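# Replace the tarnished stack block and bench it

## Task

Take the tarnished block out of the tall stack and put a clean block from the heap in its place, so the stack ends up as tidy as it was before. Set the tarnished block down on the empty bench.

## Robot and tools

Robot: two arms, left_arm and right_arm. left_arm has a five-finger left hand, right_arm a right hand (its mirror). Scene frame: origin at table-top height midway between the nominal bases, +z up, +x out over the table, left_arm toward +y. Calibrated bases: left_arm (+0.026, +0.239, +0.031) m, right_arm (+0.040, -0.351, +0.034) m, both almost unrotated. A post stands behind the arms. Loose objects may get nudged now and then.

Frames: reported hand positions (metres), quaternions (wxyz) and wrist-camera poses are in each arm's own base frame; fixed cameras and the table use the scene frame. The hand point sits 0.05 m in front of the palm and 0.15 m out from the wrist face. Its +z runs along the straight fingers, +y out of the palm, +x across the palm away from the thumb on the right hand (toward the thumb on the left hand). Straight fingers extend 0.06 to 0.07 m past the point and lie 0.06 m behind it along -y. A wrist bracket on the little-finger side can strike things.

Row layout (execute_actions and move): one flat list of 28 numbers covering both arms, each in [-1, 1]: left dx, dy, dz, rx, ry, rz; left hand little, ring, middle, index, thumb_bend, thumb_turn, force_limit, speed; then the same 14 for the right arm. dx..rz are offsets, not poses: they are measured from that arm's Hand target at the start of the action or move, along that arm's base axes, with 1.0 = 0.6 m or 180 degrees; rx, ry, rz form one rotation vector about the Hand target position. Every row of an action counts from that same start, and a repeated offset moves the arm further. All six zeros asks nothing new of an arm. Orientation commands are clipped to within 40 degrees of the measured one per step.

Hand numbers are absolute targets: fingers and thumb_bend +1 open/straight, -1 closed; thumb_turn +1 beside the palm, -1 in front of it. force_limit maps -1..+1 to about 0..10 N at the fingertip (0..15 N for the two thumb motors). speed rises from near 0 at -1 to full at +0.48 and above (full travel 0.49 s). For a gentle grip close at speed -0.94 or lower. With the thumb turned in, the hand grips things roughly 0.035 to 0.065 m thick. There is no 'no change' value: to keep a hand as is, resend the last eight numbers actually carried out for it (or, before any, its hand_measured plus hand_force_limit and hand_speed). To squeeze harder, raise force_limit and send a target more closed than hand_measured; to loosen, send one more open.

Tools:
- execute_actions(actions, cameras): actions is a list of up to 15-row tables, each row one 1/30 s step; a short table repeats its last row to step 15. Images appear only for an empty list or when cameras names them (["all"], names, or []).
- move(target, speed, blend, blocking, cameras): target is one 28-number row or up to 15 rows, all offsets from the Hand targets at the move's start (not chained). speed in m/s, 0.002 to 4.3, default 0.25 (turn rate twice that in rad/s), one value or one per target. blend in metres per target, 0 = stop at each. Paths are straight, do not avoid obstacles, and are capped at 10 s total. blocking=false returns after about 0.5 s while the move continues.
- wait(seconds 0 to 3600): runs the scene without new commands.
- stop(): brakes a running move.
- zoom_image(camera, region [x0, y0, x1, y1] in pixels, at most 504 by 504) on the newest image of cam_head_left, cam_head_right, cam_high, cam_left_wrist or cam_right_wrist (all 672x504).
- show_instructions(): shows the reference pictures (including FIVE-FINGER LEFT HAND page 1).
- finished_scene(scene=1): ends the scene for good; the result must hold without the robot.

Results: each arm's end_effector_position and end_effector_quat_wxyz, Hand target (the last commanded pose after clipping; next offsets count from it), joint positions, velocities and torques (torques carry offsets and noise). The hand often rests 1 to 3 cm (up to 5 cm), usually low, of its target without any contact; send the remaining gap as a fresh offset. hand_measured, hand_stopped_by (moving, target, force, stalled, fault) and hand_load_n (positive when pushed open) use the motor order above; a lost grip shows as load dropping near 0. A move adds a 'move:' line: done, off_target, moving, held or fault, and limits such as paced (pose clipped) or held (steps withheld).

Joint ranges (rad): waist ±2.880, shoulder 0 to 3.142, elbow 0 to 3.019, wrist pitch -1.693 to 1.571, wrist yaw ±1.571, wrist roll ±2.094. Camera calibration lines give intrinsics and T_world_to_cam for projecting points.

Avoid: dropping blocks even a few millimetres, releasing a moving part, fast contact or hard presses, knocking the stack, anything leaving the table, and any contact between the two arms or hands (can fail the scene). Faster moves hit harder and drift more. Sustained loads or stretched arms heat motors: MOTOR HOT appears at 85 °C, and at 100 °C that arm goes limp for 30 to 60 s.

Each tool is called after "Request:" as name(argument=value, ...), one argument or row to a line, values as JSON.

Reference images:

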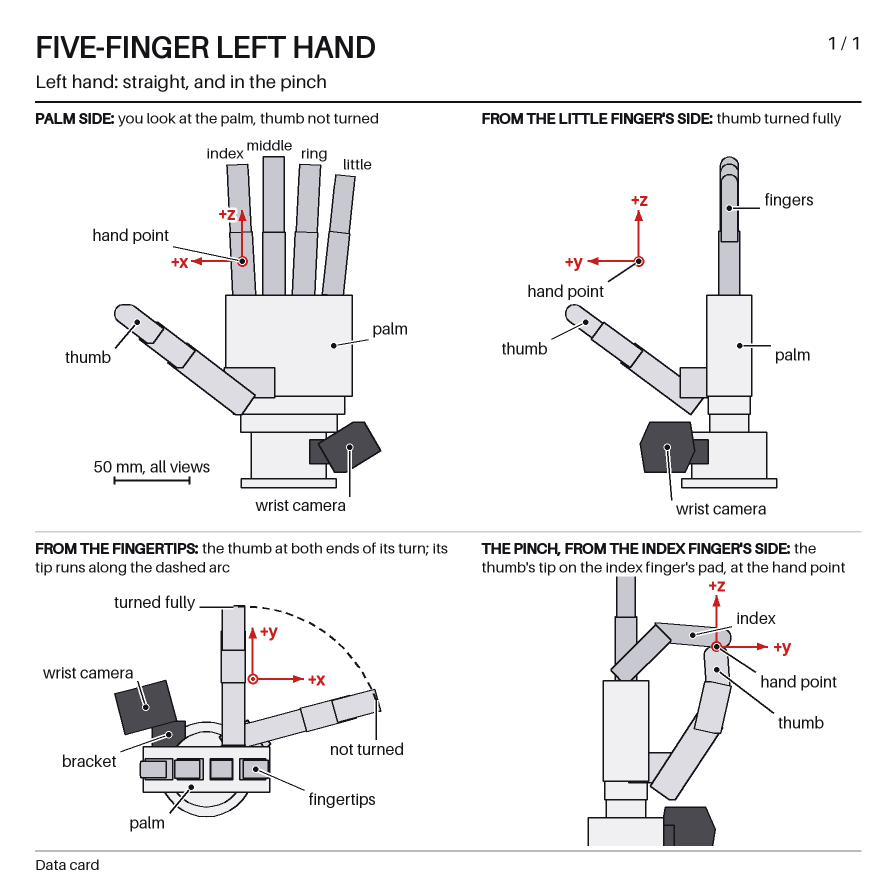

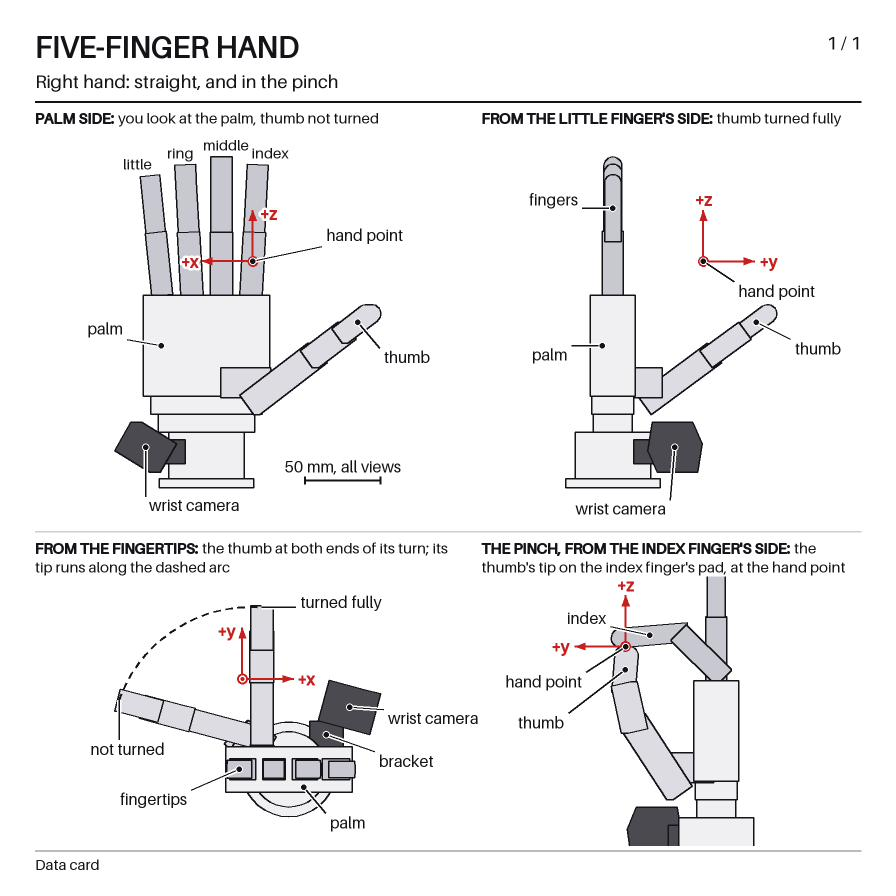

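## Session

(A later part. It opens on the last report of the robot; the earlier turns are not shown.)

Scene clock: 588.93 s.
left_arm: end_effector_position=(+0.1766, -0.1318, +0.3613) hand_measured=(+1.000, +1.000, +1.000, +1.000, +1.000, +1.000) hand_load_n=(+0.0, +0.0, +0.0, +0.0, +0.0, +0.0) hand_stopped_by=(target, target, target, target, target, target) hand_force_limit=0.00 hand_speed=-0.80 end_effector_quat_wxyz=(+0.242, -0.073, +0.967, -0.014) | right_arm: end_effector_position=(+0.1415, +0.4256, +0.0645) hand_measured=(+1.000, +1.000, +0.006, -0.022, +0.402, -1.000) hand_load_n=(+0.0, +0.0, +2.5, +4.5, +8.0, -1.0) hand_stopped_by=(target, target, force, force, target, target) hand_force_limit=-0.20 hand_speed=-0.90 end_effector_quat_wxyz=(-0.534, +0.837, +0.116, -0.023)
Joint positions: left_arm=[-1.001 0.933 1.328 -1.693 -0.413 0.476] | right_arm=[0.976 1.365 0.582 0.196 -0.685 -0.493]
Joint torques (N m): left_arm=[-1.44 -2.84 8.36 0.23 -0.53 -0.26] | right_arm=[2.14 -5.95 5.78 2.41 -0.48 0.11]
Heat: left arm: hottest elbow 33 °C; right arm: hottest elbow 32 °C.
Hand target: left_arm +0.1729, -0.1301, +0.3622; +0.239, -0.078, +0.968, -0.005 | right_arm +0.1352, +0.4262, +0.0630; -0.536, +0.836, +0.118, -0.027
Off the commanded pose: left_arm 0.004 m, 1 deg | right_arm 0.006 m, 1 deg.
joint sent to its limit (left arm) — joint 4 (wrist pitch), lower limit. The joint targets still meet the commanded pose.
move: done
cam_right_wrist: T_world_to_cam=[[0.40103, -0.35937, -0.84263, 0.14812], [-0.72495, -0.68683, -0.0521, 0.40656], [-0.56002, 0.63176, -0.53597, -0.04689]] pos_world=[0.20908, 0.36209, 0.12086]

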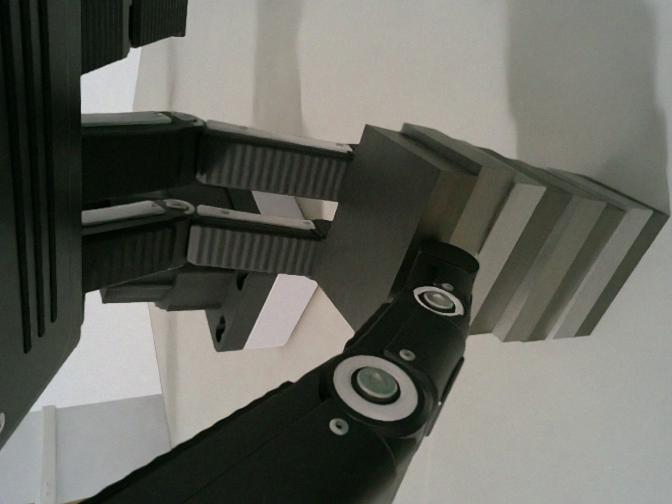

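Request:
move(
  target=[0,0,0,0,0,0,1,1,1,1,1,1,0,-0.8,0.0028,0.0023,0.0025,0,0,0,1,1,-0.1,-0.1,0.40,-1,-0.2,-0.9],
  speed=0.03,
  cameras=["cam_right_wrist"],
)

Request:
zoom_image(
  camera="cam_right_wrist",
  region=[340, 90, 540, 240],
)

Scene clock: 594.47 s.
left_arm: end_effector_position=(+0.1766, -0.1318, +0.3613) hand_measured=(+1.000, +1.000, +1.000, +1.000, +1.000, +1.000) hand_load_n=(+0.0, +0.0, +0.0, +0.0, +0.0, +0.0) hand_stopped_by=(target, target, target, target, target, target) hand_force_limit=0.00 hand_speed=-0.80 end_effector_quat_wxyz=(+0.242, -0.073, +0.967, -0.014) | right_arm: end_effector_position=(+0.1415, +0.4256, +0.0645) hand_measured=(+1.000, +1.000, +0.006, -0.022, +0.402, -1.000) hand_load_n=(+0.0, +0.0, +2.5, +4.5, +8.0, -1.0) hand_stopped_by=(target, target, force, force, target, target) hand_force_limit=-0.20 hand_speed=-0.90 end_effector_quat_wxyz=(-0.534, +0.837, +0.116, -0.023)
Joint positions: left_arm=[-1.001 0.933 1.328 -1.693 -0.413 0.476] | right_arm=[0.976 1.365 0.582 0.196 -0.685 -0.493]
Joint torques (N m): left_arm=[-0.62 -3.31 8.31 0.18 -0.58 -0.27] | right_arm=[1.32 -5.95 6.52 1.92 -0.49 0.1]
Heat: left arm: hottest elbow 33 °C; right arm: hottest elbow 32 °C.
Hand target: left_arm +0.1729, -0.1301, +0.3622; +0.239, -0.078, +0.968, -0.005 | right_arm +0.1369, +0.4275, +0.0645; -0.536, +0.836, +0.118, -0.027
Off the commanded pose: left_arm 0.004 m, 1 deg | right_arm 0.005 m, 1 deg.
joint sent to its limit (left arm) — joint 4 (wrist pitch), lower limit. The joint targets still meet the commanded pose.
move: done
cam_right_wrist: T_world_to_cam=[[0.40103, -0.35937, -0.84263, 0.14812], [-0.72495, -0.68683, -0.0521, 0.40656], [-0.56002, 0.63176, -0.53597, -0.04689]] pos_world=[0.20908, 0.36209, 0.12086]

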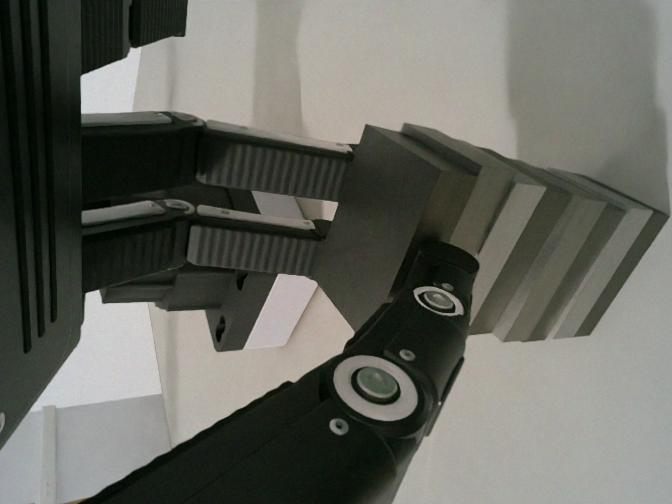

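Scaled by 2.520 from the camera's image (finer frame: 960x720).

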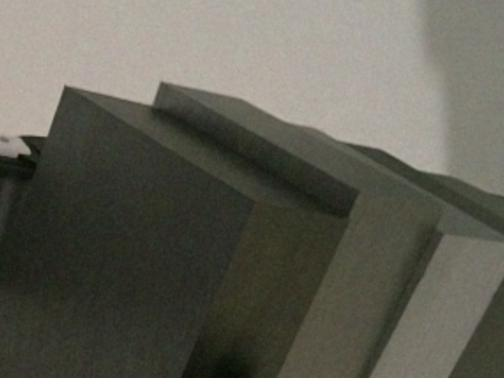

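Request:
move(
  target=[0,0,0,0,0,0,1,1,1,1,1,1,0,-0.8,0.0033,0.0044,0.0055,0,0,0,1,1,-0.1,-0.1,0.40,-1,-0.2,-0.9],
  speed=0.03,
  cameras=[],
)

Scene clock: 601.03 s.
left_arm: end_effector_position=(+0.1766, -0.1318, +0.3613) hand_measured=(+1.000, +1.000, +1.000, +1.000, +1.000, +1.000) hand_load_n=(+0.0, +0.0, +0.0, +0.0, +0.0, -0.5) hand_stopped_by=(target, target, target, target, target, target) hand_force_limit=0.00 hand_speed=-0.80 end_effector_quat_wxyz=(+0.242, -0.073, +0.967, -0.014) | right_arm: end_effector_position=(+0.1415, +0.4256, +0.0645) hand_measured=(+1.000, +1.000, +0.006, -0.022, +0.402, -1.000) hand_load_n=(+0.0, -0.5, +2.5, +5.0, +8.0, -1.0) hand_stopped_by=(target, target, force, force, target, target) hand_force_limit=-0.20 hand_speed=-0.90 end_effector_quat_wxyz=(-0.534, +0.837, +0.116, -0.023)
Joint positions: left_arm=[-1.001 0.933 1.328 -1.693 -0.413 0.476] | right_arm=[0.976 1.365 0.582 0.196 -0.685 -0.493]
Joint torques (N m): left_arm=[-0.56 -3.96 8.24 0.17 -0.52 -0.29] | right_arm=[1.44 -6.59 7.39 1.91 -0.49 0.04]
Heat: left arm: hottest elbow 33 °C; right arm: hottest elbow 32 °C.
Hand target: left_arm +0.1729, -0.1301, +0.3622; +0.239, -0.078, +0.968, -0.005 | right_arm +0.1388, +0.4302, +0.0678; -0.536, +0.836, +0.118, -0.027
Off the commanded pose: left_arm 0.004 m, 1 deg | right_arm 0.006 m, 1 deg.
joint sent to its limit (left arm) — joint 4 (wrist pitch), lower limit. The joint targets still meet the commanded pose.
move: done

Request:
move(
  target=[0,0,0,0,0,0,1,1,1,1,1,1,0,-0.8,0.0025,0.0033,0.0095,0,0,0,1,1,-0.1,-0.1,0.40,-1,-0.2,-0.9],
  speed=0.03,
  cameras=[],
)

Scene clock: 602.30 s.
left_arm: end_effector_position=(+0.1766, -0.1318, +0.3613) hand_measured=(+1.000, +1.000, +1.000, +1.000, +1.000, +1.000) hand_load_n=(+0.0, +0.0, +0.0, +0.0, +0.0, +0.0) hand_stopped_by=(target, target, target, target, target, target) hand_force_limit=0.00 hand_speed=-0.80 end_effector_quat_wxyz=(+0.242, -0.073, +0.967, -0.014) | right_arm: end_effector_position=(+0.1406, +0.4244, +0.0639) hand_measured=(+1.000, +1.000, +0.006, -0.022, +0.402, -1.000) hand_load_n=(+0.0, +0.0, +2.5, +4.5, +8.0, -1.5) hand_stopped_by=(target, target, force, force, target, target) hand_force_limit=-0.20 hand_speed=-0.90 end_effector_quat_wxyz=(-0.532, +0.839, +0.115, -0.025)
Joint positions: left_arm=[-1.001 0.933 1.328 -1.693 -0.413 0.476] | right_arm=[0.976 1.363 0.582 0.188 -0.686 -0.493]
Joint torques (N m): left_arm=[-1.26 -3.37 8.29 0.2 -0.54 -0.23] | right_arm=[1.08 -6.12 8.35 1.24 -0.46 0.07]
Heat: left arm: hottest elbow 33 °C; right arm: hottest elbow 32 °C.
Hand target: left_arm +0.1729, -0.1301, +0.3622; +0.239, -0.078, +0.968, -0.005 | right_arm +0.1403, +0.4322, +0.0737; -0.536, +0.835, +0.118, -0.027
Off the commanded pose: left_arm 0.004 m, 1 deg | right_arm 0.012 m, 1 deg.
joint sent to its limit (left arm) — joint 4 (wrist pitch), lower limit. The joint targets still meet the commanded pose.
move: off_target (right_arm)

Request:
move(
  target=[0,0,0,0,0,0,1,1,1,1,1,1,0,-0.8,0.0015,0.002,0.0066,0,0,0,1,1,-0.1,-0.1,0.40,-1,-0.2,-0.9],
  speed=0.03,
  cameras=["cam_right_wrist"],
)

Request:
zoom_image(
  camera="cam_right_wrist",
  region=[340, 90, 540, 240],
)

Scene clock: 608.13 s.
left_arm: end_effector_position=(+0.1766, -0.1318, +0.3613) hand_measured=(+1.000, +1.000, +1.000, +1.000, +1.000, +1.000) hand_load_n=(+0.0, +0.0, +0.0, +0.5, +0.0, +0.0) hand_stopped_by=(target, target, target, target, target, target) hand_force_limit=0.00 hand_speed=-0.80 end_effector_quat_wxyz=(+0.242, -0.073, +0.967, -0.014) | right_arm: end_effector_position=(+0.1392, +0.4224, +0.0640) hand_measured=(+1.000, +1.000, +0.006, -0.022, +0.402, -1.000) hand_load_n=(+0.0, +0.0, +2.5, +5.0, +8.0, -1.5) hand_stopped_by=(target, target, force, force, target, target) hand_force_limit=-0.20 hand_speed=-0.90 end_effector_quat_wxyz=(-0.529, +0.841, +0.113, -0.028)
Joint positions: left_arm=[-1.001 0.933 1.328 -1.693 -0.413 0.476] | right_arm=[0.976 1.357 0.582 0.172 -0.686 -0.493]
Joint torques (N m): left_arm=[-0.79 -2.49 8.21 0.28 -0.53 -0.25] | right_arm=[1.9 -6.53 8.88 1.36 -0.53 0.03]
Heat: left arm: hottest elbow 33 °C; right arm: hottest elbow 31 °C.
Hand target: left_arm +0.1729, -0.1301, +0.3622; +0.239, -0.078, +0.968, -0.005 | right_arm +0.1412, +0.4333, +0.0775; -0.536, +0.836, +0.118, -0.027
Off the commanded pose: left_arm 0.004 m, 1 deg | right_arm 0.018 m, 1 deg.
joint sent to its limit (left arm) — joint 4 (wrist pitch), lower limit. The joint targets still meet the commanded pose.
move: off_target (right_arm)
cam_right_wrist: T_world_to_cam=[[0.39307, -0.37061, -0.84151, 0.15315], [-0.72497, -0.68785, -0.0357, 0.40202], [-0.56561, 0.62411, -0.53905, -0.04226]] pos_world=[0.20735, 0.35966, 0.12045]

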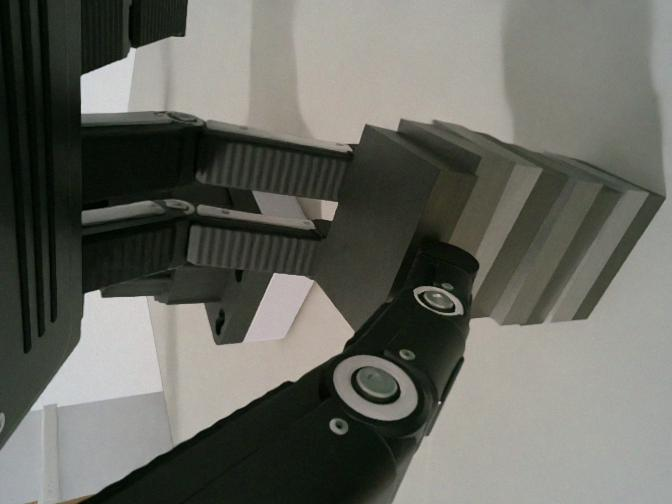

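Scaled by 2.520 from the camera's image (finer frame: 960x720).

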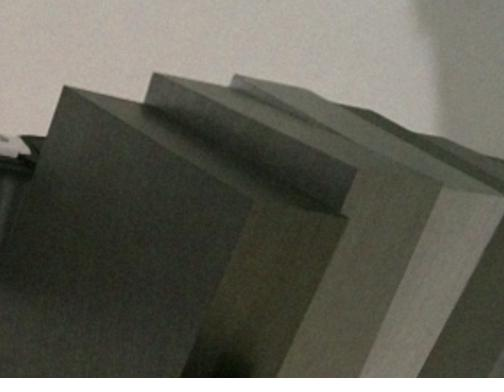

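Request:
move(
  target=[0,0,0,0,0,0,1,1,1,1,1,1,0,-0.8,0.0024,0.0032,0.0217,0.0083,-0.0063,0,1,1,-0.1,-0.1,0.40,-1,-0.2,-0.9],
  speed=0.04,
  cameras=["cam_right_wrist"],
)

Request:
zoom_image(
  camera="cam_right_wrist",
  region=[400, 60, 672, 264],
)

Scene clock: 612.60 s.
left_arm: end_effector_position=(+0.1766, -0.1318, +0.3613) hand_measured=(+1.000, +1.000, +1.000, +1.000, +1.000, +1.000) hand_load_n=(+0.0, +0.0, +0.0, +0.0, +0.0, +0.0) hand_stopped_by=(target, target, target, target, target, target) hand_force_limit=0.00 hand_speed=-0.80 end_effector_quat_wxyz=(+0.242, -0.073, +0.967, -0.014) | right_arm: end_effector_position=(+0.1395, +0.4228, +0.0742) hand_measured=(+1.000, +1.000, +0.006, -0.022, +0.402, -1.000) hand_load_n=(+0.0, +0.0, +2.5, +5.0, +8.0, -1.0) hand_stopped_by=(target, target, force, force, target, target) hand_force_limit=-0.20 hand_speed=-0.90 end_effector_quat_wxyz=(-0.535, +0.836, +0.117, -0.022)
Joint positions: left_arm=[-1.001 0.933 1.328 -1.693 -0.413 0.476] | right_arm=[0.976 1.33 0.582 0.166 -0.686 -0.493]
Joint torques (N m): left_arm=[-1.2 -3.43 8.18 0.16 -0.58 -0.26] | right_arm=[0.5 -6.59 9.07 1.35 -0.43 0.03]
Heat: left arm: hottest elbow 32 °C; right arm: hottest elbow 31 °C.
Hand target: left_arm +0.1729, -0.1301, +0.3622; +0.239, -0.078, +0.968, -0.005 | right_arm +0.1426, +0.4353, +0.0906; -0.546, +0.829, +0.123, -0.017
Off the commanded pose: left_arm 0.004 m, 1 deg | right_arm 0.021 m, 2 deg.
joint sent to its limit (left arm) — joint 4 (wrist pitch), lower limit. The joint targets still meet the commanded pose.
move: off_target (right_arm)
cam_right_wrist: T_world_to_cam=[[0.40312, -0.35574, -0.84318, 0.15423], [-0.72442, -0.68705, -0.05647, 0.40402], [-0.55921, 0.63357, -0.53466, -0.04207]] pos_world=[0.20698, 0.3591, 0.13036]

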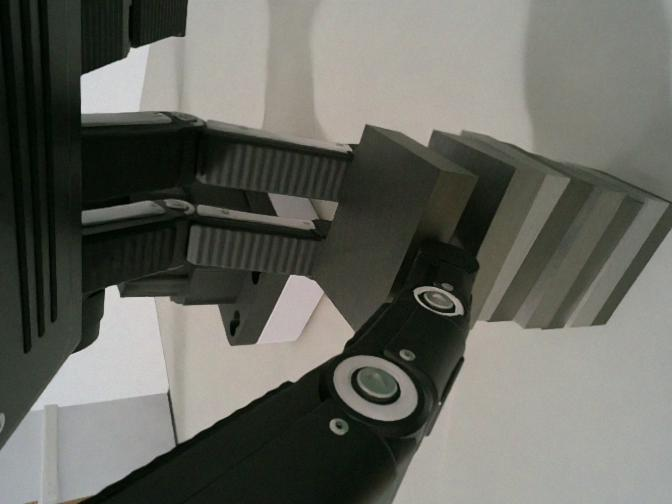

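Scaled by 1.853 from the camera's image (finer frame: 960x720).

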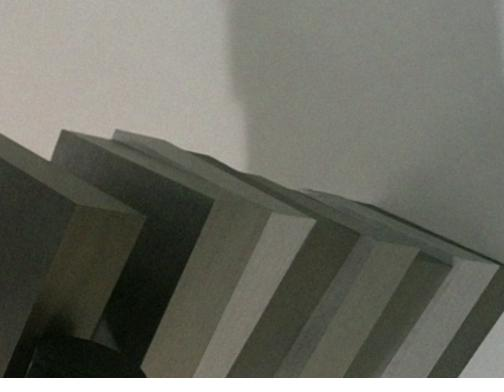

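Request:
zoom_image(
  camera="cam_right_wrist",
  region=[420, 110, 560, 215],
)

Request:
zoom_image(
  camera="cam_right_wrist",
  region=[532, 130, 672, 235],
)

Request:
zoom_image(
  camera="cam_right_wrist",
  region=[472, 230, 672, 350],
)

Scaled by 3.600 from the camera's image (finer frame: 960x720).

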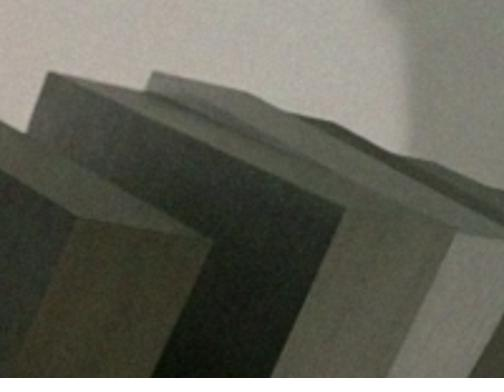

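Scaled by 3.600 from the camera's image (finer frame: 960x720).

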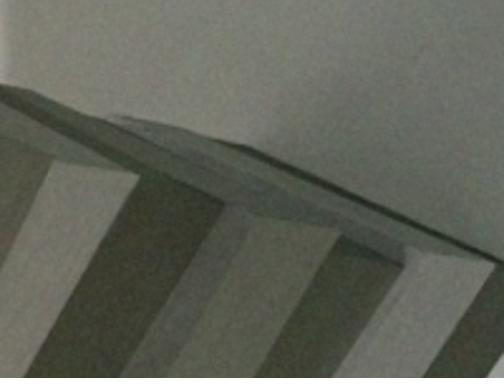

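Scaled by 2.520 from the camera's image (finer frame: 960x720).

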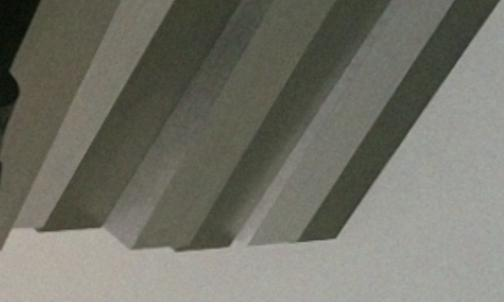

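Request:
move(
  target=[0,0,0,0,0,0,1,1,1,1,1,1,0,-0.8,0.0030,0.0040,0.013,-0.0083,0.0063,0,1,1,-0.1,-0.1,0.40,-1,-0.2,-0.9],
  speed=0.04,
  cameras=[],
)

Scene clock: 620.50 s.
left_arm: end_effector_position=(+0.1766, -0.1318, +0.3613) hand_measured=(+1.000, +1.000, +1.000, +1.000, +1.000, +1.000) hand_load_n=(+0.0, +0.0, +0.0, +0.0, +0.0, +0.0) hand_stopped_by=(target, target, target, target, target, target) hand_force_limit=0.00 hand_speed=-0.80 end_effector_quat_wxyz=(+0.242, -0.073, +0.967, -0.014) | right_arm: end_effector_position=(+0.1365, +0.4186, +0.0738) hand_measured=(+1.000, +1.000, +0.006, -0.022, +0.402, -1.000) hand_load_n=(+0.0, +0.0, +2.5, +5.0, +8.0, -1.0) hand_stopped_by=(target, target, force, force, target, target) hand_force_limit=-0.20 hand_speed=-0.90 end_effector_quat_wxyz=(-0.520, +0.847, +0.109, -0.036)
Joint positions: left_arm=[-1.001 0.933 1.328 -1.693 -0.413 0.476] | right_arm=[0.976 1.324 0.601 0.091 -0.686 -0.493]
Joint torques (N m): left_arm=[-0.67 -2.73 8.32 0.13 -0.53 -0.25] | right_arm=[0.97 -7.06 10.4 1.33 -0.56 0.03]
Heat: left arm: hottest elbow 32 °C; right arm: hottest elbow 32 °C.
Hand target: left_arm +0.1729, -0.1301, +0.3622; +0.239, -0.078, +0.968, -0.005 | right_arm +0.1444, +0.4377, +0.0984; -0.536, +0.835, +0.118, -0.027
Off the commanded pose: left_arm 0.004 m, 1 deg | right_arm 0.032 m, 3 deg.
joint sent to its limit (left arm) — joint 4 (wrist pitch), lower limit. The joint targets still meet the commanded pose.
move: off_target (right_arm)

Request:
move(
  target=[0,0,0,0,0,0,1,1,1,1,1,1,0,-0.8,0.0030,0.0040,0.015,0.0083,-0.0063,0,1,1,-0.1,-0.1,0.40,-1,-0.2,-0.9],
  speed=0.04,
  cameras=[],
)

Scene clock: 622.10 s.
left_arm: end_effector_position=(+0.1766, -0.1318, +0.3613) hand_measured=(+1.000, +1.000, +1.000, +1.000, +1.000, +1.000) hand_load_n=(+0.0, +0.0, +0.0, +0.0, +0.0, +0.0) hand_stopped_by=(target, target, target, target, target, target) hand_force_limit=0.00 hand_speed=-0.80 end_effector_quat_wxyz=(+0.242, -0.073, +0.967, -0.014) | right_arm: end_effector_position=(+0.1370, +0.4193, +0.0809) hand_measured=(+1.000, +1.000, +0.006, -0.022, +0.402, -1.000) hand_load_n=(+0.0, +0.0, +2.5, +5.0, +8.0, -1.0) hand_stopped_by=(target, target, force, force, target, target) hand_force_limit=-0.20 hand_speed=-0.90 end_effector_quat_wxyz=(-0.525, +0.843, +0.112, -0.032)
Joint positions: left_arm=[-1.001 0.933 1.328 -1.693 -0.413 0.476] | right_arm=[0.976 1.306 0.601 0.091 -0.686 -0.493]
Joint torques (N m): left_arm=[-1.03 -2.67 8.34 0.23 -0.55 -0.25] | right_arm=[1.49 -6.42 10.44 1.83 -0.51 0.05]
Heat: left arm: hottest elbow 32 °C; right arm: hottest elbow 32 °C.
Hand target: left_arm +0.1729, -0.1301, +0.3622; +0.239, -0.078, +0.968, -0.005 | right_arm +0.1462, +0.4400, +0.1073; -0.546, +0.829, +0.123, -0.017
Off the commanded pose: left_arm 0.004 m, 1 deg | right_arm 0.035 m, 4 deg.
joint sent to its limit (left arm) — joint 4 (wrist pitch), lower limit. The joint targets still meet the commanded pose.
move: off_target (right_arm)

Request:
move(
  target=[0,0,0,0,0,0,1,1,1,1,1,1,0,-0.8,0.005,0.0066,0.008,0,0,0,1,1,-0.1,-0.1,0.40,-1,-0.2,-0.9],
  speed=0.04,
  cameras=[],
)

Scene clock: 624.33 s.
left_arm: end_effector_position=(+0.1766, -0.1318, +0.3613) hand_measured=(+1.000, +1.000, +1.000, +1.000, +1.000, +1.000) hand_load_n=(+0.0, +0.0, +0.0, +0.0, -0.5, +0.0) hand_stopped_by=(target, target, target, target, target, target) hand_force_limit=0.00 hand_speed=-0.80 end_effector_quat_wxyz=(+0.242, -0.073, +0.967, -0.014) | right_arm: end_effector_position=(+0.1412, +0.4255, +0.0885) hand_measured=(+1.000, +1.000, +0.006, -0.022, +0.402, -1.000) hand_load_n=(+0.0, +0.0, +2.5, +5.0, +8.0, -1.5) hand_stopped_by=(target, target, force, force, target, target) hand_force_limit=-0.20 hand_speed=-0.90 end_effector_quat_wxyz=(-0.531, +0.839, +0.115, -0.027)
Joint positions: left_arm=[-1.001 0.933 1.328 -1.693 -0.413 0.476] | right_arm=[0.976 1.306 0.618 0.09 -0.686 -0.493]
Joint torques (N m): left_arm=[-0.85 -2.14 8.47 0.49 -0.57 -0.26] | right_arm=[0.79 -6.3 10.63 1.57 -0.49 0.05]
Heat: left arm: hottest elbow 32 °C; right arm: hottest elbow 32 °C.
Hand target: left_arm +0.1729, -0.1301, +0.3622; +0.239, -0.078, +0.968, -0.005 | right_arm +0.1492, +0.4440, +0.1122; -0.546, +0.829, +0.123, -0.017
Off the commanded pose: left_arm 0.004 m, 1 deg | right_arm 0.031 m, 3 deg.
joint sent to its limit (left arm) — joint 4 (wrist pitch), lower limit. The joint targets still meet the commanded pose.
move: off_target (right_arm)

Request:
move(
  target=[0,0,0,0,0,0,1,1,1,1,1,1,0,-0.8,0.0147,0.0057,0.003,0,0,0,1,1,-0.1,-0.1,0.40,-1,-0.2,-0.9],
  speed=0.04,
  cameras=[],
)

Scene clock: 628.33 s.
left_arm: end_effector_position=(+0.1766, -0.1318, +0.3613) hand_measured=(+1.000, +1.000, +1.000, +1.000, +1.000, +1.000) hand_load_n=(+0.0, +0.0, +0.0, +0.0, +0.0, +0.0) hand_stopped_by=(target, target, target, target, target, target) hand_force_limit=0.00 hand_speed=-0.80 end_effector_quat_wxyz=(+0.242, -0.073, +0.967, -0.014) | right_arm: end_effector_position=(+0.1433, +0.4317, +0.0969) hand_measured=(+1.000, +1.000, +0.006, -0.022, +0.402, -1.000) hand_load_n=(+0.0, +0.0, +2.5, +4.5, +8.0, -1.0) hand_stopped_by=(target, target, force, force, target, target) hand_force_limit=-0.20 hand_speed=-0.90 end_effector_quat_wxyz=(-0.535, +0.836, +0.119, -0.029)
Joint positions: left_arm=[-1.001 0.933 1.328 -1.693 -0.413 0.476] | right_arm=[0.976 1.309 0.641 0.079 -0.698 -0.493]
Joint torques (N m): left_arm=[-0.91 -2.55 8.34 0.13 -0.57 -0.28] | right_arm=[0.5 -5.54 10.92 1.54 -0.51 -0.05]
Heat: left arm: hottest elbow 32 °C; right arm: hottest elbow 33 °C.
Hand target: left_arm +0.1729, -0.1301, +0.3622; +0.239, -0.078, +0.968, -0.005 | right_arm +0.1581, +0.4474, +0.1140; -0.546, +0.829, +0.123, -0.017
Off the commanded pose: left_arm 0.004 m, 1 deg | right_arm 0.028 m, 2 deg.
joint sent to its limit (left arm) — joint 4 (wrist pitch), lower limit. The joint targets still meet the commanded pose.
move: off_target (right_arm)

Request:
move(
  target=[0,0,0,0,0,0,1,1,1,1,1,1,0,-0.8,0.008,-0.006,0,0,0,0,1,1,-0.1,-0.1,0.40,-1,-0.2,-0.9],
  speed=0.04,
  cameras=[],
)

Scene clock: 629.70 s.
left_arm: end_effector_position=(+0.1766, -0.1318, +0.3613) hand_measured=(+1.000, +1.000, +1.000, +1.000, +1.000, +1.000) hand_load_n=(+0.0, -0.5, +0.0, +0.0, +0.0, +0.0) hand_stopped_by=(target, target, target, target, target, target) hand_force_limit=0.00 hand_speed=-0.80 end_effector_quat_wxyz=(+0.242, -0.073, +0.967, -0.014) | right_arm: end_effector_position=(+0.1461, +0.4284, +0.0963) hand_measured=(+1.000, +1.000, +0.006, -0.022, +0.402, -1.000) hand_load_n=(+0.0, +0.0, +2.5, +4.5, +8.0, -1.0) hand_stopped_by=(target, target, force, force, target, target) hand_force_limit=-0.20 hand_speed=-0.90 end_effector_quat_wxyz=(-0.535, +0.836, +0.117, -0.031)
Joint positions: left_arm=[-1.001 0.933 1.328 -1.693 -0.413 0.476] | right_arm=[0.962 1.309 0.641 0.069 -0.711 -0.499]
Joint torques (N m): left_arm=[-0.91 -2.67 8.28 0.1 -0.54 -0.24] | right_arm=[-0.56 -5.77 10.91 1.4 -0.57 -0.1]
Heat: left arm: hottest elbow 32 °C; right arm: hottest elbow 33 °C.
Hand target: left_arm +0.1729, -0.1301, +0.3622; +0.239, -0.078, +0.968, -0.005 | right_arm +0.1630, +0.4438, +0.1140; -0.546, +0.829, +0.123, -0.017
Off the commanded pose: left_arm 0.004 m, 1 deg | right_arm 0.029 m, 2 deg.
joint sent to its limit (left arm) — joint 4 (wrist pitch), lower limit. The joint targets still meet the commanded pose.
move: off_target (right_arm)

Request:
move(
  target=[0,0,0,0,0,0,1,1,1,1,1,1,0,-0.8,-0.0368,-0.0358,-0.07,-0.0083,0.0063,0,1,1,-0.1,-0.1,0.40,-1,-0.2,-0.9],
  speed=0.04,
  cameras=["cam_right_wrist"],
)

Request:
zoom_image(
  camera="cam_right_wrist",
  region=[340, 90, 540, 240],
)

Scene clock: 633.87 s.
left_arm: end_effector_position=(+0.1766, -0.1318, +0.3613) hand_measured=(+1.000, +1.000, +1.000, +1.000, +1.000, +1.000) hand_load_n=(+0.0, +0.0, +0.0, +0.0, -0.5, +0.0) hand_stopped_by=(target, target, target, target, target, target) hand_force_limit=0.00 hand_speed=-0.80 end_effector_quat_wxyz=(+0.242, -0.073, +0.967, -0.014) | right_arm: end_effector_position=(+0.1439, +0.4230, +0.0780) hand_measured=(+1.000, +1.000, +0.006, -0.022, +0.402, -1.000) hand_load_n=(+0.0, +0.0, +2.5, +5.0, +8.0, -1.0) hand_stopped_by=(target, target, force, force, target, target) hand_force_limit=-0.20 hand_speed=-0.90 end_effector_quat_wxyz=(-0.537, +0.835, +0.118, -0.024)
Joint positions: left_arm=[-1.001 0.933 1.328 -1.693 -0.413 0.476] | right_arm=[0.962 1.33 0.594 0.15 -0.703 -0.5]
Joint velocities: left_arm=[-0.005 -0.044 -0.007 -0.007 -0.007 0.007] | right_arm=[within noise]
Joint torques (N m): left_arm=[-1.14 -3.02 8.27 0.12 -0.53 -0.28] | right_arm=[0.62 -5.66 6.38 2.37 -0.35 0.04]
Heat: left arm: hottest elbow 32 °C; right arm: hottest elbow 33 °C.
Hand target: left_arm +0.1729, -0.1301, +0.3622; +0.239, -0.078, +0.968, -0.005 | right_arm +0.1409, +0.4223, +0.0720; -0.536, +0.836, +0.117, -0.027
Off the commanded pose: left_arm 0.004 m, 1 deg | right_arm 0.007 m, 0 deg.
joint sent to its limit (left arm) — joint 4 (wrist pitch), lower limit. The joint targets still meet the commanded pose.
move: done
cam_right_wrist: T_world_to_cam=[[0.40128, -0.35129, -0.84591, 0.15432], [-0.72193, -0.68969, -0.05606, 0.40831], [-0.56372, 0.63319, -0.53037, -0.03723]] pos_world=[0.21186, 0.3594, 0.13368]

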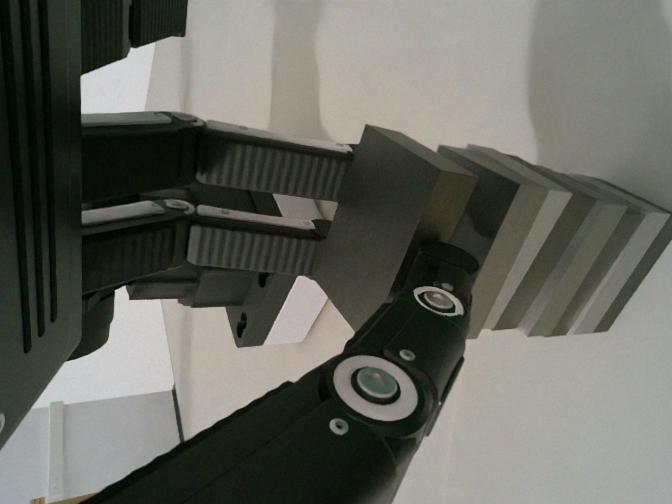

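Scaled by 2.520 from the camera's image (finer frame: 960x720).

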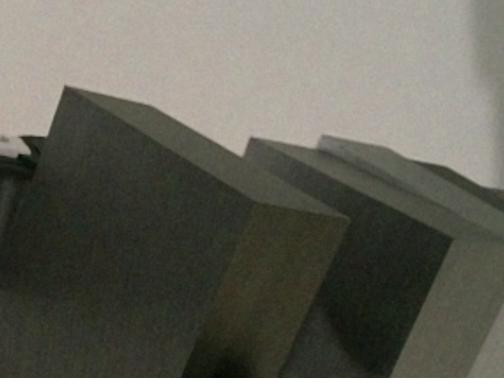

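Request:
move(
  target=[0,0,0,0,0,0,1,1,1,1,1,1,0,-0.8,-0.0008,0.0023,-0.0133,0,0,0,1,1,-0.1,-0.1,0.40,-1,-0.2,-0.9],
  speed=0.03,
  cameras=["cam_right_wrist"],
)

Request:
zoom_image(
  camera="cam_right_wrist",
  region=[340, 90, 540, 240],
)

Scene clock: 638.73 s.
left_arm: end_effector_position=(+0.1766, -0.1318, +0.3613) hand_measured=(+1.000, +1.000, +1.000, +1.000, +1.000, +1.000) hand_load_n=(+0.0, +0.0, +0.0, +0.0, +0.0, +0.5) hand_stopped_by=(target, target, target, target, target, target) hand_force_limit=0.00 hand_speed=-0.80 end_effector_quat_wxyz=(+0.242, -0.073, +0.967, -0.014) | right_arm: end_effector_position=(+0.1451, +0.4239, +0.0694) hand_measured=(+1.000, +1.000, +0.006, -0.022, +0.402, -1.000) hand_load_n=(+0.0, +0.0, +2.5, +5.0, +8.0, -1.0) hand_stopped_by=(target, target, force, force, target, target) hand_force_limit=-0.20 hand_speed=-0.90 end_effector_quat_wxyz=(-0.537, +0.835, +0.117, -0.023)
Joint positions: left_arm=[-1.001 0.933 1.328 -1.693 -0.413 0.476] | right_arm=[0.962 1.355 0.586 0.183 -0.7 -0.5]
Joint torques (N m): left_arm=[-1.08 -2.78 8.32 0.32 -0.58 -0.26] | right_arm=[1.61 -5.3 6.05 2.33 -0.37 0.05]
Heat: left arm: hottest elbow 32 °C; right arm: hottest elbow 33 °C.
Hand target: left_arm +0.1729, -0.1301, +0.3622; +0.239, -0.078, +0.968, -0.005 | right_arm +0.1404, +0.4237, +0.0640; -0.536, +0.836, +0.117, -0.027
Off the commanded pose: left_arm 0.004 m, 1 deg | right_arm 0.007 m, 0 deg.
joint sent to its limit (left arm) — joint 4 (wrist pitch), lower limit. The joint targets still meet the commanded pose.
move: done
cam_right_wrist: T_world_to_cam=[[0.4017, -0.35285, -0.84506, 0.14749], [-0.72359, -0.6879, -0.05673, 0.40885], [-0.5613, 0.63426, -0.53165, -0.04243]] pos_world=[0.21277, 0.3602, 0.12527]

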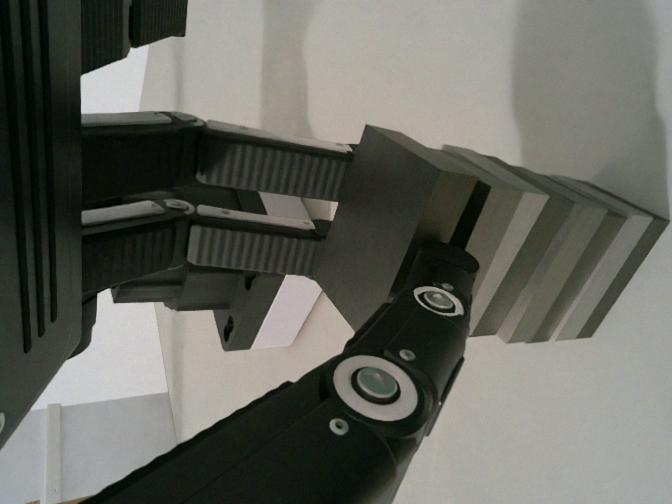

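Scaled by 2.520 from the camera's image (finer frame: 960x720).

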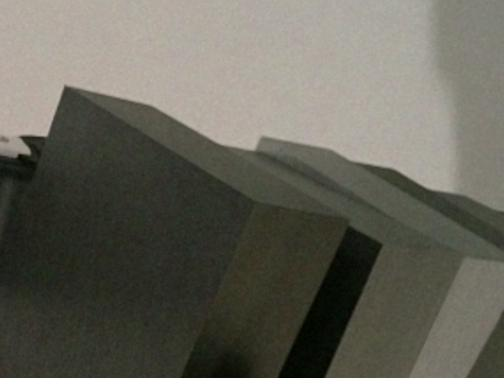

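Request:
move(
  target=[0,0,0,0,0,0,1,1,1,1,1,1,0,-0.8,-0.0040,0,-0.0058,0,0,0,1,1,-0.1,-0.1,0.40,-1,-0.2,-0.9],
  speed=0.03,
  cameras=["cam_right_wrist"],
)

Request:
zoom_image(
  camera="cam_right_wrist",
  region=[340, 90, 540, 240],
)

Scene clock: 640.90 s.
left_arm: end_effector_position=(+0.1766, -0.1318, +0.3613) hand_measured=(+1.000, +1.000, +1.000, +1.000, +1.000, +1.000) hand_load_n=(+0.0, +0.0, +0.0, -0.5, +0.0, +0.0) hand_stopped_by=(target, target, target, target, target, target) hand_force_limit=0.00 hand_speed=-0.80 end_effector_quat_wxyz=(+0.242, -0.073, +0.967, -0.014) | right_arm: end_effector_position=(+0.1449, +0.4236, +0.0667) hand_measured=(+1.000, +1.000, +0.006, -0.022, +0.402, -1.000) hand_load_n=(+0.0, +0.0, +2.5, +4.5, +8.5, -1.0) hand_stopped_by=(target, target, force, force, target, target) hand_force_limit=-0.20 hand_speed=-0.90 end_effector_quat_wxyz=(-0.537, +0.835, +0.117, -0.020)
Joint positions: left_arm=[-1.001 0.933 1.328 -1.693 -0.413 0.476] | right_arm=[0.964 1.359 0.579 0.199 -0.695 -0.5]
Joint torques (N m): left_arm=[-0.91 -2.9 8.24 0.09 -0.53 -0.24] | right_arm=[1.55 -5.3 5.94 2.54 -0.34 0.08]
Heat: left arm: hottest elbow 32 °C; right arm: hottest elbow 33 °C.
Hand target: left_arm +0.1729, -0.1301, +0.3622; +0.239, -0.078, +0.968, -0.005 | right_arm +0.1381, +0.4237, +0.0605; -0.536, +0.836, +0.117, -0.027
Off the commanded pose: left_arm 0.004 m, 1 deg | right_arm 0.009 m, 1 deg.
joint sent to its limit (left arm) — joint 4 (wrist pitch), lower limit. The joint targets still meet the commanded pose.
move: done
cam_right_wrist: T_world_to_cam=[[0.40484, -0.35191, -0.84396, 0.14418], [-0.72493, -0.68606, -0.06167, 0.4081], [-0.5573, 0.63677, -0.53285, -0.04537]] pos_world=[0.21219, 0.35961, 0.12267]

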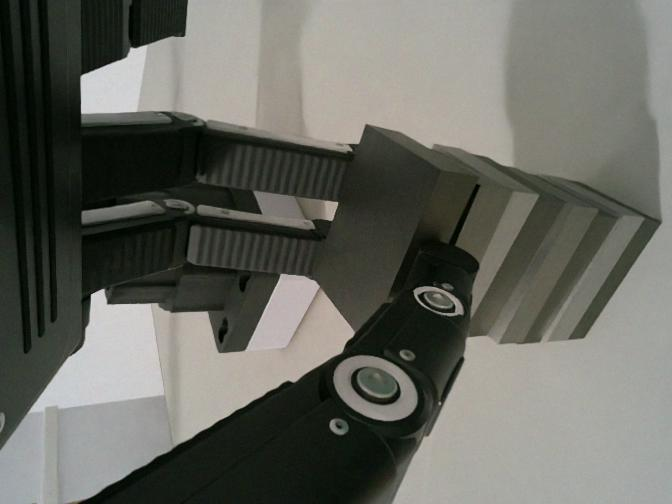

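Scaled by 2.520 from the camera's image (finer frame: 960x720).

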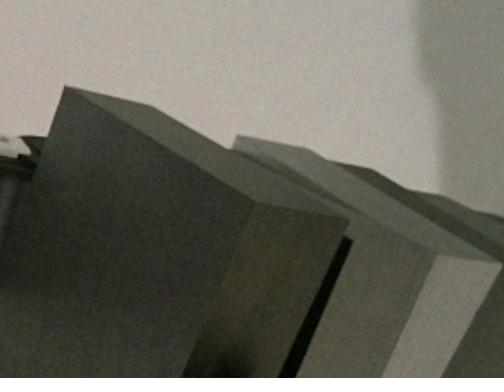

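Request:
move(
  target=[0,0,0,0,0,0,1,1,1,1,1,1,0,-0.8,-0.0045,0.0023,-0.0012,0,0,0,1,1,-0.1,-0.1,0.40,-1,-0.2,-0.9],
  speed=0.03,
  cameras=["cam_right_wrist"],
)

Request:
zoom_image(
  camera="cam_right_wrist",
  region=[340, 90, 540, 240],
)

Scene clock: 643.40 s.
left_arm: end_effector_position=(+0.1766, -0.1318, +0.3613) hand_measured=(+1.000, +1.000, +1.000, +1.000, +1.000, +1.000) hand_load_n=(+0.0, +0.0, +0.0, +0.0, +0.0, +0.0) hand_stopped_by=(target, target, target, target, target, target) hand_force_limit=0.00 hand_speed=-0.80 end_effector_quat_wxyz=(+0.242, -0.073, +0.967, -0.014) | right_arm: end_effector_position=(+0.1430, +0.4260, +0.0673) hand_measured=(+1.000, +1.000, +0.006, -0.022, +0.402, -1.000) hand_load_n=(+0.0, +0.0, +2.5, +5.0, +8.5, -1.0) hand_stopped_by=(target, target, force, force, target, target) hand_force_limit=-0.20 hand_speed=-0.90 end_effector_quat_wxyz=(-0.538, +0.834, +0.119, -0.019)
Joint positions: left_arm=[-1.001 0.933 1.328 -1.693 -0.413 0.476] | right_arm=[0.973 1.359 0.579 0.207 -0.688 -0.496]
Joint torques (N m): left_arm=[-0.91 -3.37 8.28 0.13 -0.54 -0.22] | right_arm=[2.08 -4.95 6.12 2.29 -0.36 0.1]
Heat: left arm: hottest elbow 32 °C; right arm: hottest elbow 33 °C.
Hand target: left_arm +0.1729, -0.1301, +0.3622; +0.239, -0.078, +0.968, -0.005 | right_arm +0.1353, +0.4251, +0.0597; -0.536, +0.836, +0.118, -0.027
Off the commanded pose: left_arm 0.004 m, 1 deg | right_arm 0.011 m, 1 deg.
joint sent to its limit (left arm) — joint 4 (wrist pitch), lower limit. The joint targets still meet the commanded pose.
move: off_target (right_arm)
cam_right_wrist: T_world_to_cam=[[0.40854, -0.34881, -0.84346, 0.14443], [-0.72394, -0.68663, -0.0667, 0.40875], [-0.55588, 0.63787, -0.53303, -0.04824]] pos_world=[0.21009, 0.36181, 0.12337]

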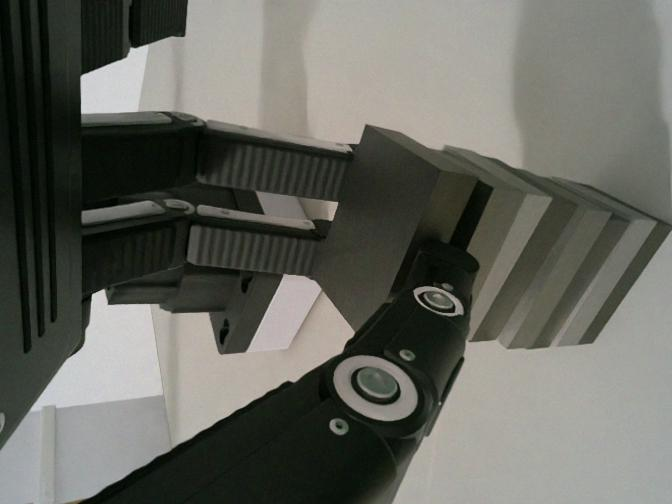

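Scaled by 2.520 from the camera's image (finer frame: 960x720).

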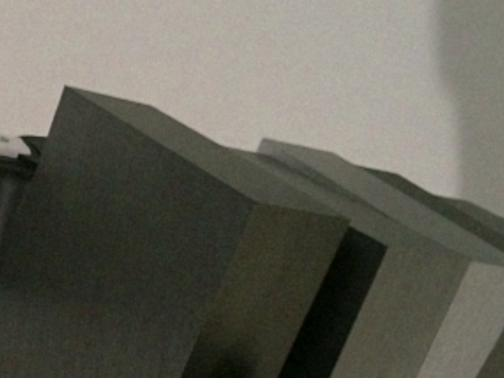

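Request:
move(
  target=[0,0,0,0,0,0,1,1,1,1,1,1,0,-0.8,-0.0020,-0.0033,-0.0023,0,0,0,1,1,-0.1,-0.1,0.40,-1,-0.2,-0.9],
  speed=0.03,
  cameras=["cam_right_wrist"],
)

Request:
zoom_image(
  camera="cam_right_wrist",
  region=[340, 90, 540, 240],
)

Scene clock: 646.63 s.
left_arm: end_effector_position=(+0.1766, -0.1318, +0.3613) hand_measured=(+1.000, +1.000, +1.000, +1.000, +1.000, +1.000) hand_load_n=(+0.0, +0.0, +0.0, +0.0, +0.0, +0.0) hand_stopped_by=(target, target, target, target, target, target) hand_force_limit=0.00 hand_speed=-0.80 end_effector_quat_wxyz=(+0.242, -0.073, +0.967, -0.014) | right_arm: end_effector_position=(+0.1410, +0.4231, +0.0639) hand_measured=(+1.000, +1.000, +0.006, -0.022, +0.402, -1.000) hand_load_n=(+0.0, +0.0, +2.5, +4.5, +8.0, -1.0) hand_stopped_by=(target, target, force, force, target, target) hand_force_limit=-0.20 hand_speed=-0.90 end_effector_quat_wxyz=(-0.537, +0.835, +0.118, -0.020)
Joint positions: left_arm=[-1.001 0.933 1.328 -1.693 -0.413 0.476] | right_arm=[0.973 1.359 0.569 0.212 -0.688 -0.495]
Joint torques (N m): left_arm=[-1.44 -2.14 8.21 0.39 -0.59 -0.24] | right_arm=[1.9 -5.3 6.02 2.47 -0.36 0.11]
Heat: left arm: hottest elbow 32 °C; right arm: hottest elbow 33 °C.
Hand target: left_arm +0.1729, -0.1301, +0.3622; +0.239, -0.078, +0.968, -0.005 | right_arm +0.1341, +0.4231, +0.0584; -0.536, +0.836, +0.118, -0.027
Off the commanded pose: left_arm 0.004 m, 1 deg | right_arm 0.009 m, 1 deg.
joint sent to its limit (left arm) — joint 4 (wrist pitch), lower limit. The joint targets still meet the commanded pose.
move: done
cam_right_wrist: T_world_to_cam=[[0.40603, -0.35209, -0.84331, 0.14315], [-0.72419, -0.68681, -0.06193, 0.40498], [-0.55739, 0.63587, -0.53384, -0.04821]] pos_world=[0.20829, 0.35921, 0.12007]

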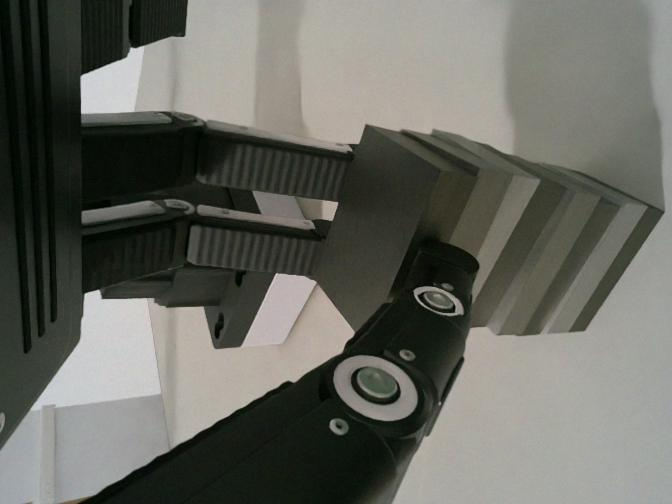

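Scaled by 2.520 from the camera's image (finer frame: 960x720).

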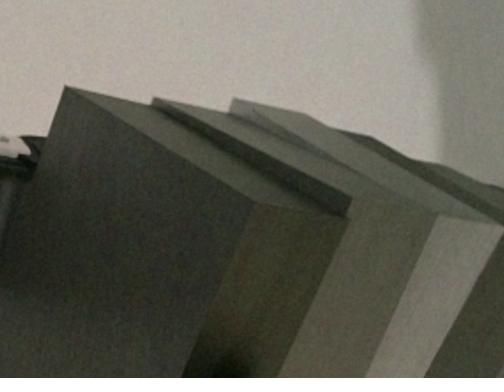

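Request:
move(
  target=[0,0,0,0,0,0,1,1,1,1,1,1,0,-0.8,0.0005,0.0006,-0.0025,-0.001,0.0007,0,1,1,-0.1,-0.1,0.40,-1,-0.2,-0.9],
  speed=0.03,
  cameras=[],
)

Request:
zoom_image(
  camera="cam_right_wrist",
  region=[340, 90, 540, 240],
)

Scene clock: 652.13 s.
left_arm: end_effector_position=(+0.1766, -0.1318, +0.3613) hand_measured=(+1.000, +1.000, +1.000, +1.000, +1.000, +1.000) hand_load_n=(+0.0, +0.0, +0.0, +0.0, +0.0, +0.0) hand_stopped_by=(target, target, target, target, target, target) hand_force_limit=0.00 hand_speed=-0.80 end_effector_quat_wxyz=(+0.242, -0.073, +0.967, -0.014) | right_arm: end_effector_position=(+0.1411, +0.4232, +0.0637) hand_measured=(+1.000, +1.000, +0.006, -0.022, +0.402, -1.000) hand_load_n=(+0.0, +0.0, +2.5, +5.0, +8.0, -1.0) hand_stopped_by=(target, target, force, force, target, target) hand_force_limit=-0.20 hand_speed=-0.90 end_effector_quat_wxyz=(-0.537, +0.835, +0.118, -0.020)
Joint positions: left_arm=[-1.001 0.933 1.328 -1.693 -0.413 0.476] | right_arm=[0.973 1.36 0.569 0.213 -0.688 -0.495]
Joint torques (N m): left_arm=[-1.49 -2.9 8.29 0.09 -0.57 -0.25] | right_arm=[0.91 -5.42 6.04 2.32 -0.4 0.09]
Heat: left arm: hottest elbow 32 °C; right arm: hottest elbow 33 °C.
Hand target: left_arm +0.1729, -0.1301, +0.3622; +0.239, -0.078, +0.968, -0.005 | right_arm +0.1344, +0.4235, +0.0569; -0.535, +0.836, +0.117, -0.028
Off the commanded pose: left_arm 0.004 m, 1 deg | right_arm 0.010 m, 1 deg.
joint sent to its limit (left arm) — joint 4 (wrist pitch), lower limit. The joint targets still meet the commanded pose.
move: done

Scaled by 2.520 from the camera's image (finer frame: 960x720).
This view is cut from an older image: the scene may have changed since it was taken.

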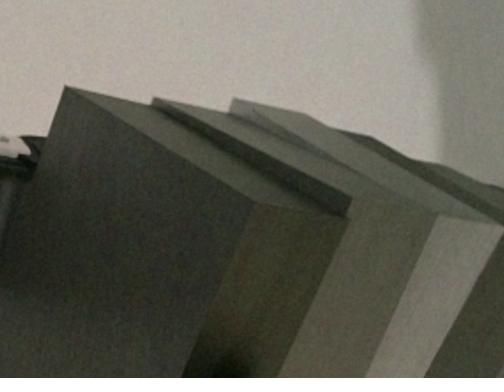

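Request:
move(
  target=[0,0,0,0,0,0,1,1,1,1,1,1,0,-0.8,0.0006,0.0008,-0.0025,-0.001,0.0007,0,1,1,-0.1,-0.1,0.40,-1,-0.2,-0.9],
  speed=0.03,
  cameras=["cam_right_wrist"],
)

Request:
zoom_image(
  camera="cam_right_wrist",
  region=[340, 90, 540, 240],
)

Scene clock: 653.77 s.
left_arm: end_effector_position=(+0.1766, -0.1318, +0.3613) hand_measured=(+1.000, +1.000, +1.000, +1.000, +1.000, +1.000) hand_load_n=(+0.0, +0.0, +0.0, +0.0, +0.0, +0.0) hand_stopped_by=(target, target, target, target, target, target) hand_force_limit=0.00 hand_speed=-0.80 end_effector_quat_wxyz=(+0.242, -0.073, +0.967, -0.014) | right_arm: end_effector_position=(+0.1412, +0.4234, +0.0635) hand_measured=(+1.000, +1.000, +0.006, -0.022, +0.402, -1.000) hand_load_n=(+0.0, +0.0, +2.5, +5.5, +7.5, -0.5) hand_stopped_by=(target, target, force, force, target, target) hand_force_limit=-0.20 hand_speed=-0.90 end_effector_quat_wxyz=(-0.537, +0.835, +0.118, -0.020)
Joint positions: left_arm=[-1.001 0.933 1.328 -1.693 -0.413 0.476] | right_arm=[0.973 1.362 0.569 0.215 -0.688 -0.495]
Joint torques (N m): left_arm=[-0.62 -3.25 8.27 0.31 -0.57 -0.27] | right_arm=[1.96 -4.19 6.34 2.04 -0.34 0.05]
Heat: left arm: hottest elbow 32 °C; right arm: hottest elbow 33 °C.
Hand target: left_arm +0.1729, -0.1301, +0.3622; +0.239, -0.078, +0.968, -0.005 | right_arm +0.1348, +0.4240, +0.0554; -0.534, +0.837, +0.116, -0.029
Off the commanded pose: left_arm 0.004 m, 1 deg | right_arm 0.010 m, 1 deg.
joint sent to its limit (left arm) — joint 4 (wrist pitch), lower limit. The joint targets still meet the commanded pose.
move: done
cam_right_wrist: T_world_to_cam=[[0.40575, -0.3518, -0.84357, 0.14271], [-0.72444, -0.68653, -0.06215, 0.40521], [-0.55727, 0.63633, -0.53342, -0.04874]] pos_world=[0.20849, 0.35941, 0.11957]

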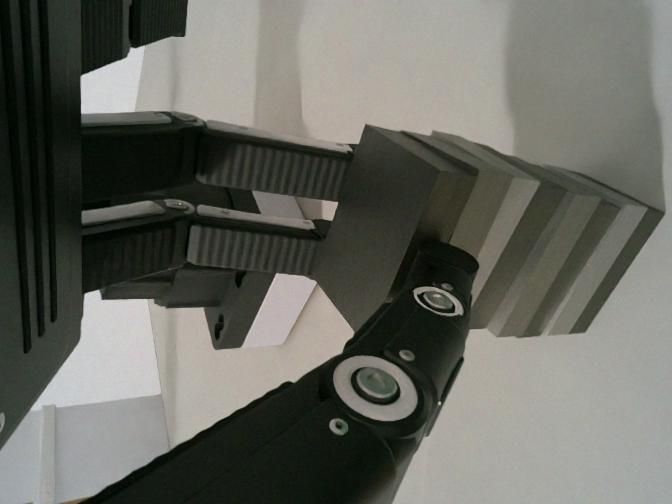

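Scaled by 2.520 from the camera's image (finer frame: 960x720).

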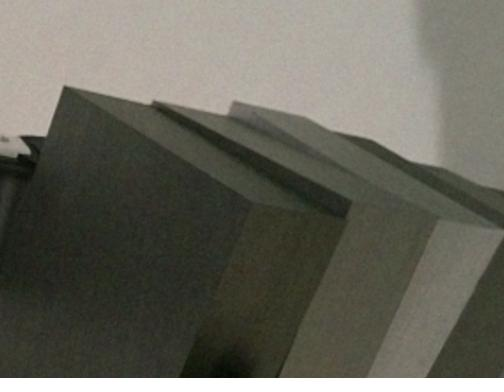

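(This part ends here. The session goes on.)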